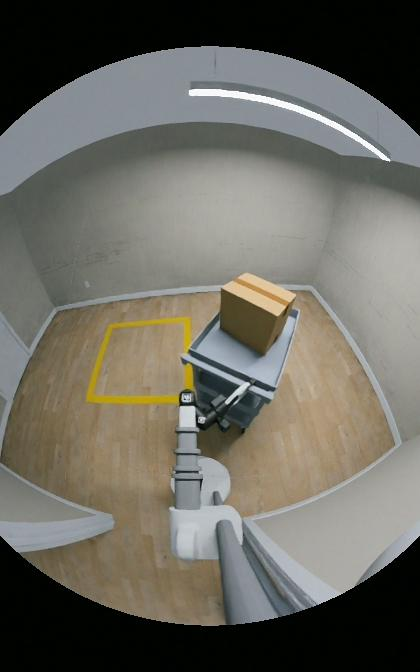

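Call:
{"fn": "move", "kwargs": {
  "r2": {"base":{"translate_m":0.05,"strafe_m":0.4},"pace":"slow"},
  "blocking": false,
  "cameras": []
}}

Call:
{"fn": "wait", "kwargs": {
  "seconds": 6,
  "cameras": ["r2_head_camera","r2_head_right_camera","r2_wrist_camera"]
}}

Scene clock: 1161.13 s.
move: r2 moving
r1: as last shown
r1.lidar_m: 2.66 1.96 1.83 0.31 0.25 0.40 1.50 1.59 2.86 2.98 4.06 4.66
r1.motor_effort: lift_m=+21(21) arm_m=+4(4) wheel_0=-20(20) wheel_1=+17(18) wheel_2=+4(4)
r1.servo_current: wrist_yaw_rad=46(59) wrist_pitch_rad=33(52) wrist_roll_rad=65(65) gripper_m=46(46)
r1.contact_limits: translate_m 0.9
r1.wrist_depth_mm: - 135 - - - 539 253 / - 122 145 - - 559 257 / - 121 190 - - 1464 264 / 110 135 203 - - 1464 265 / 216 - - - - 1464 270 / 1756 1921 192 - 188 866 270 / 1336 1308 1366 153 1397 455 268
r2.base_odometry: x=-4.906 y=-1.002 heading=-2.951
r2.turned_by_wheels: -0.001
r2.turned_by_imu: -0.001
r2.base_tilt: forward=-0.7 right=+0.1
r2.lidar_m: 0.50 2.49 2.74 1.87 0.84 3.49 1.42 0.43 0.47 1.17 2.20 0.46
r2.base_status: translate_m moving; strafe_m moving
r2.joint_positions: lift_m=+0.687 arm_m=+0.180 wrist_yaw_rad=-0.904 wrist_pitch_rad=+0.003 wrist_roll_rad=+1.570 gripper_m=-0.029
r2.joint_status: not commanded
r2.measured_speeds: translate_m=+0.006 strafe_m=+0.052 rotate_rad=+0.002 lift_m=+0.000 arm_m=+0.000 wrist_yaw_rad=+0.000 wrist_pitch_rad=+0.000 wrist_roll_rad=+0.000
r2.motor_effort: lift_m=+20(20) arm_m=+4(4) wheel_0=-13(13) wheel_1=+6(9) wheel_2=-9(9)
r2.servo_current: wrist_yaw_rad=46(59) wrist_pitch_rad=46(46) wrist_roll_rad=46(59) gripper_m=78(78)
r2.hand_pose: x=+0.4604 y=-0.2807 z=+0.8640 quat_wxyz=(+0.636, +0.636, -0.308, -0.310) (m; r2's base frame)
r2.wrist_depth_mm: - - - - - 1661 1160 / - - - 206 208 1661 1205 / - - - 201 257 1499 1118 / - - - 189 254 1537 436 / - - - 181 238 831 - / - 500 184 171 178 - - / - 410 404 - 218 - -
pictures: none
No camera images: "cameras" was empty.

Scene clock: 1165.87 s.
earlier move: r2 done
r1.base_odometry: x=-2.384 y=-0.609 heading=-2.130
r1.turned_by_wheels: +0.000
r1.turned_by_imu: +0.000
r1.base_tilt: forward=-1.6 right=+1.3
r1.lidar_m: 2.68 1.94 1.86 0.32 0.25 0.43 1.51 1.58 2.87 2.99 4.05 4.67
r1.base_status: not commanded
r1.joint_positions: lift_m=+0.400 arm_m=+0.000 wrist_yaw_rad=+3.195 wrist_pitch_rad=+0.002 wrist_roll_rad=+0.000 gripper_m=+0.056
r1.joint_status: not commanded
r1.measured_speeds: all 0
r1.motor_effort: lift_m=+21(21) arm_m=+4(4) wheel_0=-20(20) wheel_1=+17(18) wheel_2=+4(4)
r1.servo_current: wrist_yaw_rad=52(72) wrist_pitch_rad=46(52) wrist_roll_rad=52(65) gripper_m=39(52)
r1.contact_limits: translate_m 0.9
r1.hand_pose: x=-0.1218 y=+0.0718 z=+0.5774 quat_wxyz=(-0.027, -0.001, +0.000, +1.000) (m; r1's base frame)
r1.wrist_depth_mm: - 135 - - - - 252 / - 122 145 - - - 257 / - 121 190 - - 1983 264 / 110 136 204 - - 842 265 / 216 - - - - - 270 / 1756 1983 192 1863 188 866 268 / 1336 1336 1308 153 1366 462 268
r2.base_odometry: x=-4.880 y=-1.391 heading=-2.950
r2.turned_by_wheels: +0.001
r2.turned_by_imu: +0.000
r2.base_tilt: forward=-0.6 right=+0.0
r2.lidar_m: 0.65 2.41 2.34 2.22 0.66 0.54 - 0.95 0.78 1.40 0.57 0.41
r2.base_status: done
r2.joint_positions: lift_m=+0.687 arm_m=+0.180 wrist_yaw_rad=-0.895 wrist_pitch_rad=+0.003 wrist_roll_rad=+1.570 gripper_m=-0.029
r2.joint_status: not commanded
r2.measured_speeds: all 0
r2.motor_effort: lift_m=+20(20) arm_m=+4(4) wheel_0=-7(14) wheel_1=+5(9) wheel_2=-3(10)
r2.servo_current: wrist_yaw_rad=46(65) wrist_pitch_rad=46(52) wrist_roll_rad=46(65) gripper_m=78(85)
r2.hand_pose: x=+0.4630 y=-0.2797 z=+0.8640 quat_wxyz=(+0.637, +0.638, -0.305, -0.307) (m; r2's base frame)
r2.wrist_depth_mm: - - - - - 1661 1160 / - - - 145 146 1366 1138 / - - 569 149 208 214 - / - 439 430 157 217 809 - / - 469 455 164 227 - - / - - 184 169 179 - - / - - 539 - - 1708 -
wait: 4.73 of 6 s (r2 has come to rest)
pictures: r2_head_camera, r2_head_right_camera, r2_wrist_camera
Images, in order (width x height): r2_head_camera 420x560, r2_head_right_camera 420x672, r2_wrist_camera 616x392.

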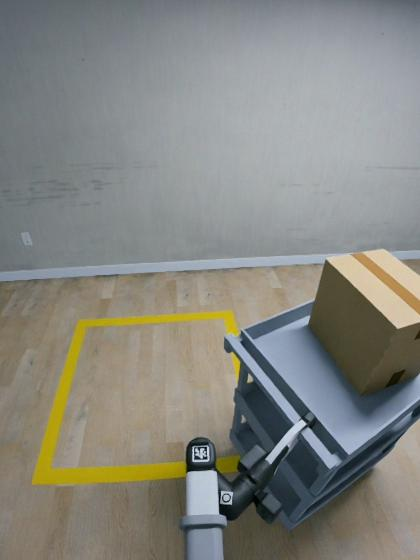

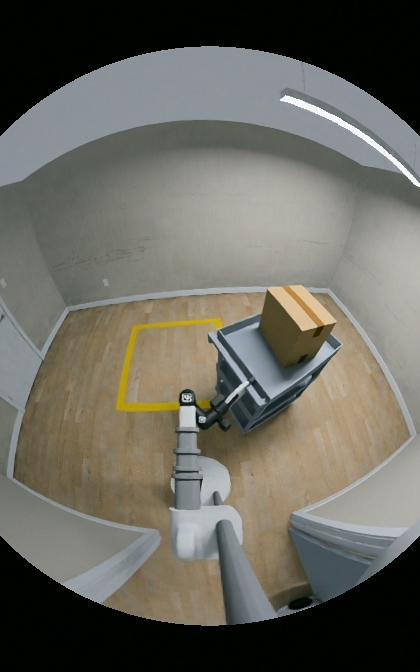

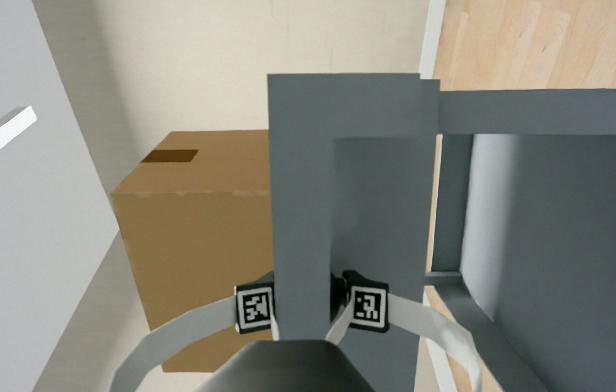

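Call:
{"fn": "move", "kwargs": {
  "r2": {"base":{"translate_m":0.2,"strafe_m":0.25},"joints":{"arm_m":0.38},"pace":"slow"},
  "blocking": false,
  "cameras": []
}}

Call:
{"fn": "wait", "kwargs": {
  "seconds": 6,
  "cameras": ["r2_head_camera","r2_head_right_camera"]
}}

Scene clock: 1182.97 s.
move: r2 moving
r1: as last shown
r1.lidar_m: 2.68 1.94 1.86 0.31 0.25 0.44 1.49 1.60 2.87 2.98 4.04 4.65
r1.servo_current: wrist_yaw_rad=52(52) wrist_pitch_rad=39(46) wrist_roll_rad=65(65) gripper_m=39(46)
r1.contact_limits: translate_m 0.9
r1.wrist_depth_mm: - 134 - - - - 253 / - 122 145 - - - 257 / - 121 190 - - 1863 264 / 110 135 203 - - 854 265 / 216 - - - - - 268 / 1808 1921 192 1921 187 866 270 / 1336 1308 1336 154 1366 452 267
r2.base_odometry: x=-4.886 y=-1.402 heading=-2.951
r2.turned_by_wheels: -0.001
r2.turned_by_imu: +0.000
r2.base_tilt: forward=-0.7 right=+0.1
r2.lidar_m: 0.62 2.41 2.35 2.22 0.69 0.57 - 0.99 0.79 1.45 0.55 0.44
r2.base_status: translate_m moving; strafe_m moving
r2.joint_positions: lift_m=+0.687 arm_m=+0.192 wrist_yaw_rad=-0.905 wrist_pitch_rad=+0.003 wrist_roll_rad=+1.570 gripper_m=-0.029
r2.joint_status: arm_m moving
r2.measured_speeds: translate_m=+0.031 strafe_m=+0.038 rotate_rad=+0.000 lift_m=+0.000 arm_m=+0.049 wrist_yaw_rad=-0.034 wrist_pitch_rad=+0.000 wrist_roll_rad=+0.000
r2.motor_effort: lift_m=+20(20) arm_m=+10(10) wheel_0=-4(11) wheel_1=+9(9) wheel_2=-12(12)
r2.servo_current: wrist_yaw_rad=39(59) wrist_pitch_rad=39(46) wrist_roll_rad=39(52) gripper_m=78(78)
r2.hand_pose: x=+0.4725 y=-0.2808 z=+0.8640 quat_wxyz=(+0.636, +0.636, -0.308, -0.310) (m; r2's base frame)
r2.wrist_depth_mm: - - - - - 1661 1182 / - - - 147 148 1366 1098 / - - 609 151 211 216 - / - 442 430 159 220 831 - / - 469 449 165 226 - - / - - 186 170 179 - - / - - 525 - - 1661 -
pictures: none
No camera images: "cameras" was empty.

Scene clock: 1186.93 s.
earlier move: r2 done
r1.base_odometry: x=-2.384 y=-0.609 heading=-2.130
r1.turned_by_wheels: +0.000
r1.turned_by_imu: +0.000
r1.base_tilt: forward=-1.6 right=+1.3
r1.lidar_m: 2.68 1.95 1.85 0.31 0.25 0.42 1.49 1.61 2.86 2.96 4.08 4.67
r1.base_status: not commanded
r1.joint_positions: lift_m=+0.400 arm_m=+0.000 wrist_yaw_rad=+3.195 wrist_pitch_rad=+0.002 wrist_roll_rad=+0.000 gripper_m=+0.056
r1.joint_status: not commanded
r1.measured_speeds: all 0
r1.motor_effort: lift_m=+20(21) arm_m=+3(4) wheel_0=-20(20) wheel_1=+18(18) wheel_2=+4(4)
r1.servo_current: wrist_yaw_rad=46(72) wrist_pitch_rad=46(52) wrist_roll_rad=52(72) gripper_m=46(52)
r1.contact_limits: translate_m 0.9
r1.hand_pose: x=-0.1218 y=+0.0718 z=+0.5774 quat_wxyz=(-0.027, -0.001, +0.000, +1.000) (m; r1's base frame)
r1.wrist_depth_mm: - 135 - - - - 252 / - 122 145 - - - 258 / - 121 189 - - - 262 / 110 136 204 - - - 266 / 216 - - - - - 268 / 1808 1921 191 - 187 878 270 / 1308 1336 1336 153 1366 459 268
r2.base_odometry: x=-5.029 y=-1.674 heading=-2.952
r2.turned_by_wheels: -0.001
r2.turned_by_imu: -0.001
r2.base_tilt: forward=-0.6 right=+0.1
r2.lidar_m: 2.15 2.20 2.12 1.99 0.98 0.68 0.66 1.33 1.09 2.08 0.62 0.49
r2.base_status: done
r2.joint_positions: lift_m=+0.687 arm_m=+0.380 wrist_yaw_rad=-0.904 wrist_pitch_rad=+0.003 wrist_roll_rad=+1.570 gripper_m=-0.029
r2.joint_status: all done
r2.measured_speeds: all 0
r2.motor_effort: lift_m=+20(20) arm_m=+6(14) wheel_0=-11(21) wheel_1=+1(9) wheel_2=-10(15)
r2.servo_current: wrist_yaw_rad=59(65) wrist_pitch_rad=46(52) wrist_roll_rad=52(59) gripper_m=65(85)
r2.hand_pose: x=+0.6605 y=-0.2807 z=+0.8640 quat_wxyz=(+0.636, +0.636, -0.308, -0.310) (m; r2's base frame)
r2.wrist_depth_mm: 1499 324 319 - - - - / - 368 370 - - - - / - 459 442 - 165 - - / - - 549 - 185 - - / - - - 121 212 1618 521 / - - 185 143 178 1499 473 / - 136 - - - 399 404
wait: 3.97 of 6 s (r2 has come to rest)
pictures: r2_head_camera, r2_head_right_camera
Images, in order (width x height): r2_head_camera 420x560, r2_head_right_camera 420x672.

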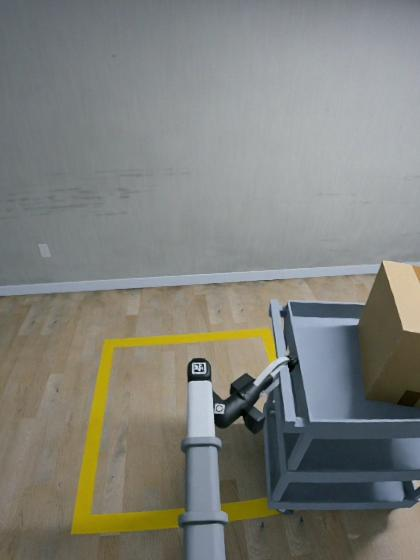

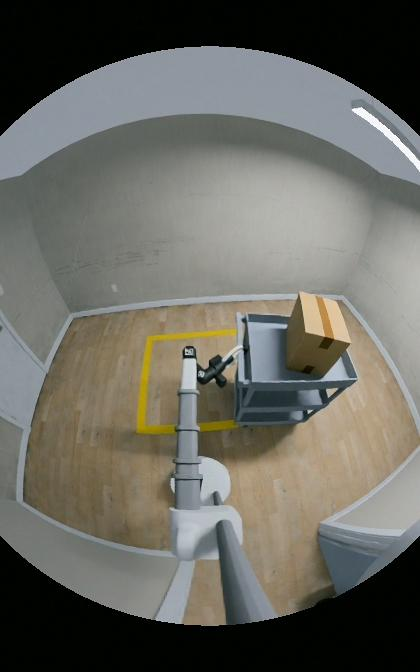

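Call:
{"fn": "move", "kwargs": {
  "r2": {"base":{"translate_m":0.22,"strafe_m":0.3},"pace":"slow"},
  "blocking": false,
  "cameras": []
}}

Call:
{"fn": "wait", "kwargs": {
  "seconds": 6,
  "cameras": ["r2_head_camera","r2_head_right_camera"]
}}

Scene clock: 1197.07 s.
move: r2 moving
r1: as last shown
r1.lidar_m: 2.67 1.95 1.86 0.30 0.25 0.41 1.49 1.60 2.86 2.98 4.07 4.67
r1.motor_effort: lift_m=+21(21) arm_m=+4(4) wheel_0=-19(20) wheel_1=+17(18) wheel_2=+4(4)
r1.servo_current: wrist_yaw_rad=39(65) wrist_pitch_rad=39(46) wrist_roll_rad=59(72) gripper_m=39(46)
r1.contact_limits: translate_m 0.9
r1.wrist_depth_mm: - 135 - - - - 252 / - 122 145 - - - 256 / - 121 189 - - - 263 / 110 136 204 - - - 266 / 216 - - - - - 270 / 1756 1921 191 - 187 878 270 / 1336 1336 1336 153 1366 459 268
r2.base_odometry: x=-5.035 y=-1.685 heading=-2.954
r2.turned_by_wheels: -0.003
r2.turned_by_imu: -0.002
r2.base_tilt: forward=-0.7 right=+0.1
r2.lidar_m: 2.15 2.23 2.08 1.98 1.04 0.69 0.65 1.38 1.12 2.09 0.61 0.50
r2.base_status: translate_m moving; strafe_m moving
r2.joint_positions: lift_m=+0.687 arm_m=+0.380 wrist_yaw_rad=-0.904 wrist_pitch_rad=+0.003 wrist_roll_rad=+1.570 gripper_m=-0.029
r2.joint_status: not commanded
r2.measured_speeds: translate_m=+0.030 strafe_m=+0.040 rotate_rad=-0.001 lift_m=+0.000 arm_m=+0.000 wrist_yaw_rad=+0.000 wrist_pitch_rad=+0.000 wrist_roll_rad=+0.000
r2.motor_effort: lift_m=+20(20) arm_m=+6(7) wheel_0=-18(20) wheel_1=+3(5) wheel_2=-15(16)
r2.servo_current: wrist_yaw_rad=52(52) wrist_pitch_rad=52(52) wrist_roll_rad=39(65) gripper_m=72(78)
r2.hand_pose: x=+0.6605 y=-0.2807 z=+0.8640 quat_wxyz=(+0.636, +0.636, -0.308, -0.310) (m; r2's base frame)
r2.wrist_depth_mm: 334 324 319 - - - - / - 370 370 - - - - / - 480 442 - 166 - - / - - 554 100 186 - - / - - - 118 212 1618 521 / - - 185 144 177 1499 477 / - 136 - - - 402 404
pictures: none
No camera images: "cameras" was empty.

Scene clock: 1201.57 s.
earlier move: r2 done
r1.base_odometry: x=-2.384 y=-0.609 heading=-2.130
r1.turned_by_wheels: +0.000
r1.turned_by_imu: +0.000
r1.base_tilt: forward=-1.6 right=+1.3
r1.lidar_m: 2.69 1.94 1.86 0.32 0.25 0.41 1.50 1.57 2.85 2.97 4.04 4.67
r1.base_status: not commanded
r1.joint_positions: lift_m=+0.400 arm_m=+0.000 wrist_yaw_rad=+3.195 wrist_pitch_rad=+0.002 wrist_roll_rad=+0.000 gripper_m=+0.056
r1.joint_status: not commanded
r1.measured_speeds: all 0
r1.motor_effort: lift_m=+21(21) arm_m=+4(4) wheel_0=-20(20) wheel_1=+17(18) wheel_2=+4(4)
r1.servo_current: wrist_yaw_rad=46(65) wrist_pitch_rad=46(52) wrist_roll_rad=52(72) gripper_m=46(46)
r1.contact_limits: translate_m 0.9
r1.hand_pose: x=-0.1218 y=+0.0718 z=+0.5774 quat_wxyz=(-0.027, -0.001, +0.000, +1.000) (m; r1's base frame)
r1.wrist_depth_mm: - 135 - - - - 253 / - 122 145 - - - 257 / - 121 190 - - - 263 / 110 135 202 - - - 265 / 216 - - - - - 270 / 1808 1921 192 - 187 866 270 / 1281 1336 1336 153 1397 459 267
r2.base_odometry: x=-5.189 y=-2.009 heading=-2.953
r2.turned_by_wheels: +0.001
r2.turned_by_imu: -0.001
r2.base_tilt: forward=-0.7 right=+0.1
r2.lidar_m: 1.92 1.99 1.82 1.68 1.37 0.97 0.87 1.81 1.44 2.78 0.54 0.47
r2.base_status: done
r2.joint_positions: lift_m=+0.687 arm_m=+0.380 wrist_yaw_rad=-0.904 wrist_pitch_rad=+0.003 wrist_roll_rad=+1.570 gripper_m=-0.029
r2.joint_status: not commanded
r2.measured_speeds: all 0
r2.motor_effort: lift_m=+20(20) arm_m=+6(7) wheel_0=-9(21) wheel_1=+2(5) wheel_2=-9(16)
r2.servo_current: wrist_yaw_rad=46(65) wrist_pitch_rad=39(52) wrist_roll_rad=52(65) gripper_m=78(85)
r2.hand_pose: x=+0.6605 y=-0.2807 z=+0.8640 quat_wxyz=(+0.636, +0.636, -0.308, -0.310) (m; r2's base frame)
r2.wrist_depth_mm: - - - - - - - / - 418 - - - - - / - - - - - - - / - - - - - - 525 / - - - - - 1618 492 / - - - - 166 1397 459 / - - - - - 1397 1160
wait: 4.50 of 6 s (r2 has come to rest)
pictures: r2_head_camera, r2_head_right_camera
Images, in order (width x height): r2_head_camera 420x560, r2_head_right_camera 420x672.

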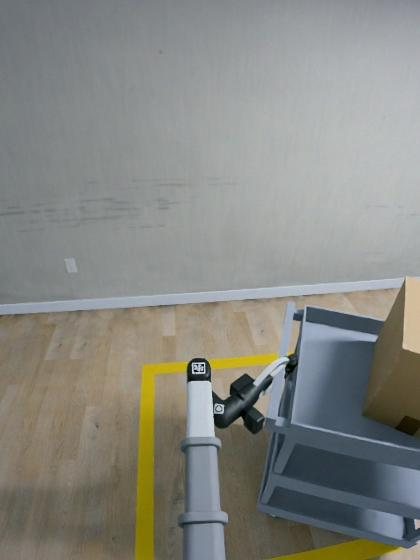

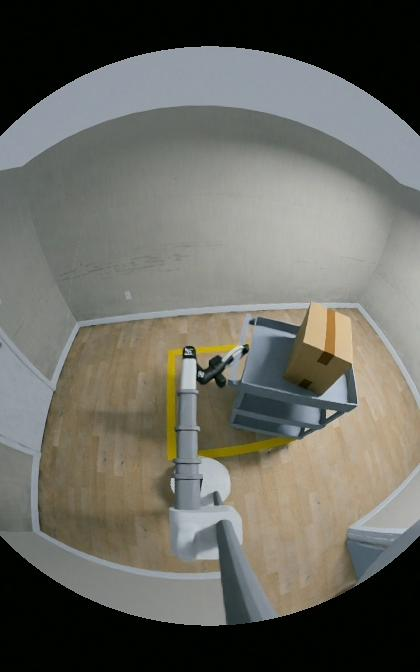

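Call:
{"fn": "move", "kwargs": {
  "r2": {"base":{"strafe_m":0.27},"pace":"slow"},
  "blocking": false,
  "cameras": []
}}

Call:
{"fn": "wait", "kwargs": {
  "seconds": 5,
  "cameras": ["r2_head_camera","r2_head_right_camera"]
}}

Scene clock: 1206.33 s.
move: r2 moving
r1: as last shown
r1.lidar_m: 2.68 1.94 1.87 0.32 0.25 0.44 1.50 1.60 2.84 2.97 4.06 4.66
r1.motor_effort: lift_m=+20(21) arm_m=+4(4) wheel_0=-20(20) wheel_1=+17(18) wheel_2=+4(4)
r1.servo_current: wrist_yaw_rad=46(65) wrist_pitch_rad=46(46) wrist_roll_rad=52(59) gripper_m=46(46)
r1.contact_limits: translate_m 0.9
r1.wrist_depth_mm: - 135 - - - - 252 / - 122 145 - - - 256 / - 121 190 - - - 263 / 110 135 203 - - - 265 / 216 - - - - - 268 / 1756 1921 192 - 187 878 268 / 1336 1336 1308 153 1397 462 268
r2.base_odometry: x=-5.186 y=-2.023 heading=-2.954
r2.turned_by_wheels: -0.002
r2.turned_by_imu: -0.001
r2.base_tilt: forward=-0.7 right=+0.1
r2.lidar_m: 1.91 1.97 1.80 1.67 1.39 0.93 0.87 1.84 1.50 2.76 0.53 0.50
r2.base_status: strafe_m moving
r2.joint_positions: lift_m=+0.687 arm_m=+0.380 wrist_yaw_rad=-0.904 wrist_pitch_rad=+0.003 wrist_roll_rad=+1.570 gripper_m=-0.029
r2.joint_status: not commanded
r2.measured_speeds: translate_m=+0.000 strafe_m=+0.057 rotate_rad=+0.003 lift_m=+0.000 arm_m=+0.000 wrist_yaw_rad=+0.000 wrist_pitch_rad=+0.000 wrist_roll_rad=+0.000
r2.motor_effort: lift_m=+20(20) arm_m=+6(7) wheel_0=-21(21) wheel_1=+3(6) wheel_2=-3(7)
r2.servo_current: wrist_yaw_rad=59(65) wrist_pitch_rad=39(52) wrist_roll_rad=52(52) gripper_m=78(78)
r2.hand_pose: x=+0.6605 y=-0.2807 z=+0.8640 quat_wxyz=(+0.636, +0.636, -0.308, -0.310) (m; r2's base frame)
r2.wrist_depth_mm: - - - - - - - / - 415 - - - - - / - - - - - - - / - - - - - - 525 / - - - - - 1499 484 / - - - - 167 1397 459 / - - - - - 1397 1182
pictures: none
No camera images: "cameras" was empty.

Scene clock: 1209.67 s.
earlier move: r2 done
r1.base_odometry: x=-2.384 y=-0.609 heading=-2.130
r1.turned_by_wheels: +0.000
r1.turned_by_imu: +0.000
r1.base_tilt: forward=-1.6 right=+1.3
r1.lidar_m: 2.69 1.93 1.87 0.29 0.25 0.41 1.50 1.58 2.85 2.99 4.05 4.65
r1.base_status: not commanded
r1.joint_positions: lift_m=+0.400 arm_m=+0.000 wrist_yaw_rad=+3.195 wrist_pitch_rad=+0.002 wrist_roll_rad=+0.000 gripper_m=+0.056
r1.joint_status: not commanded
r1.measured_speeds: all 0
r1.motor_effort: lift_m=+21(21) arm_m=+4(4) wheel_0=-20(20) wheel_1=+18(18) wheel_2=+4(4)
r1.servo_current: wrist_yaw_rad=59(85) wrist_pitch_rad=39(52) wrist_roll_rad=46(72) gripper_m=39(52)
r1.contact_limits: translate_m 0.9
r1.hand_pose: x=-0.1218 y=+0.0718 z=+0.5774 quat_wxyz=(-0.027, -0.001, +0.000, +1.000) (m; r1's base frame)
r1.wrist_depth_mm: - 135 - - - - 251 / - 122 145 - - - 258 / - 121 189 - - - 263 / 110 136 204 - - - 265 / 216 - - - - - 270 / 1756 1863 191 - 188 878 270 / 1308 1336 1336 153 1397 459 267
r2.base_odometry: x=-5.138 y=-2.274 heading=-2.953
r2.turned_by_wheels: +0.001
r2.turned_by_imu: +0.000
r2.base_tilt: forward=-0.7 right=+0.1
r2.lidar_m: 1.90 1.95 1.50 1.43 1.42 0.97 0.90 0.89 1.69 2.79 0.57 0.51
r2.base_status: done
r2.joint_positions: lift_m=+0.687 arm_m=+0.380 wrist_yaw_rad=-0.898 wrist_pitch_rad=+0.003 wrist_roll_rad=+1.570 gripper_m=-0.029
r2.joint_status: not commanded
r2.measured_speeds: all 0
r2.motor_effort: lift_m=+20(20) arm_m=+6(7) wheel_0=-5(21) wheel_1=+3(7) wheel_2=-3(7)
r2.servo_current: wrist_yaw_rad=46(65) wrist_pitch_rad=46(52) wrist_roll_rad=52(59) gripper_m=72(78)
r2.hand_pose: x=+0.6622 y=-0.2800 z=+0.8640 quat_wxyz=(+0.637, +0.637, -0.306, -0.308) (m; r2's base frame)
r2.wrist_depth_mm: 336 325 - - - - - / - 379 - - - - - / - - - - - - - / - - - - - 544 - / - - - - - 1576 500 / - - 182 113 173 1537 459 / - - - - - 1430 1118
wait: 3.33 of 5 s (r2 has come to rest)
pictures: r2_head_camera, r2_head_right_camera
Images, in order (width x height): r2_head_camera 420x560, r2_head_right_camera 420x672.

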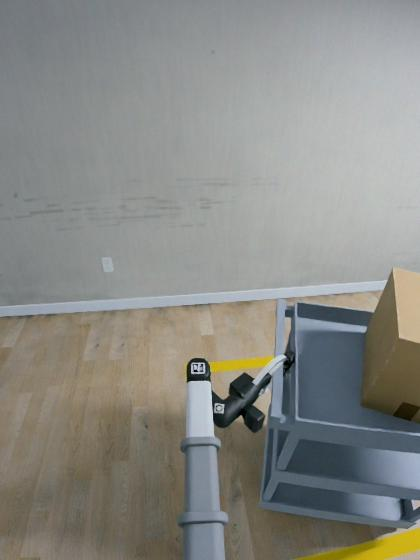

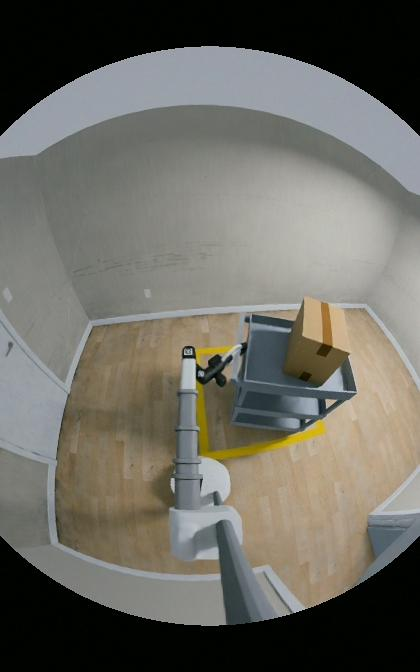

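Call:
{"fn": "zoom_image", "kwargs": {
  "camera": "r2_head_right_camera",
  "region": [180, 290, 380, 480]
}}

Call:
{"fn": "zoom_image", "kwargs": {
  "camera": "r2_head_camera",
  "region": [180, 280, 420, 560]
}}

Scaled by 2.520 from the camera's 420x672 image, which has a finer 600x960 frame.

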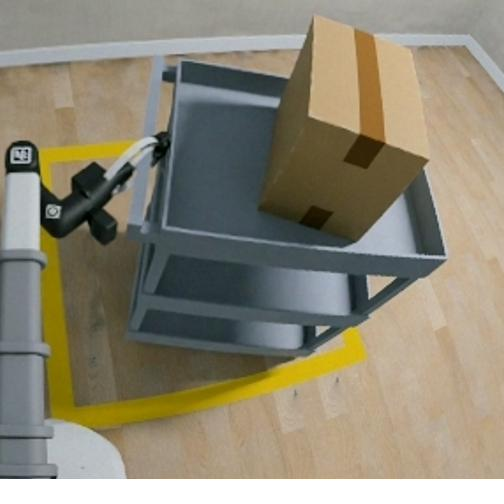

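Scaled by 1.800 from the camera's 420x560 image, which has a finer 1200x1600 frame.

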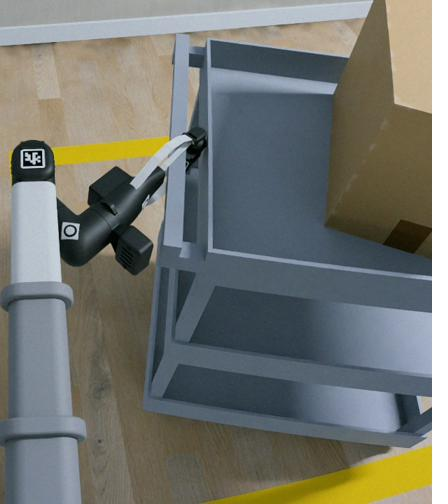

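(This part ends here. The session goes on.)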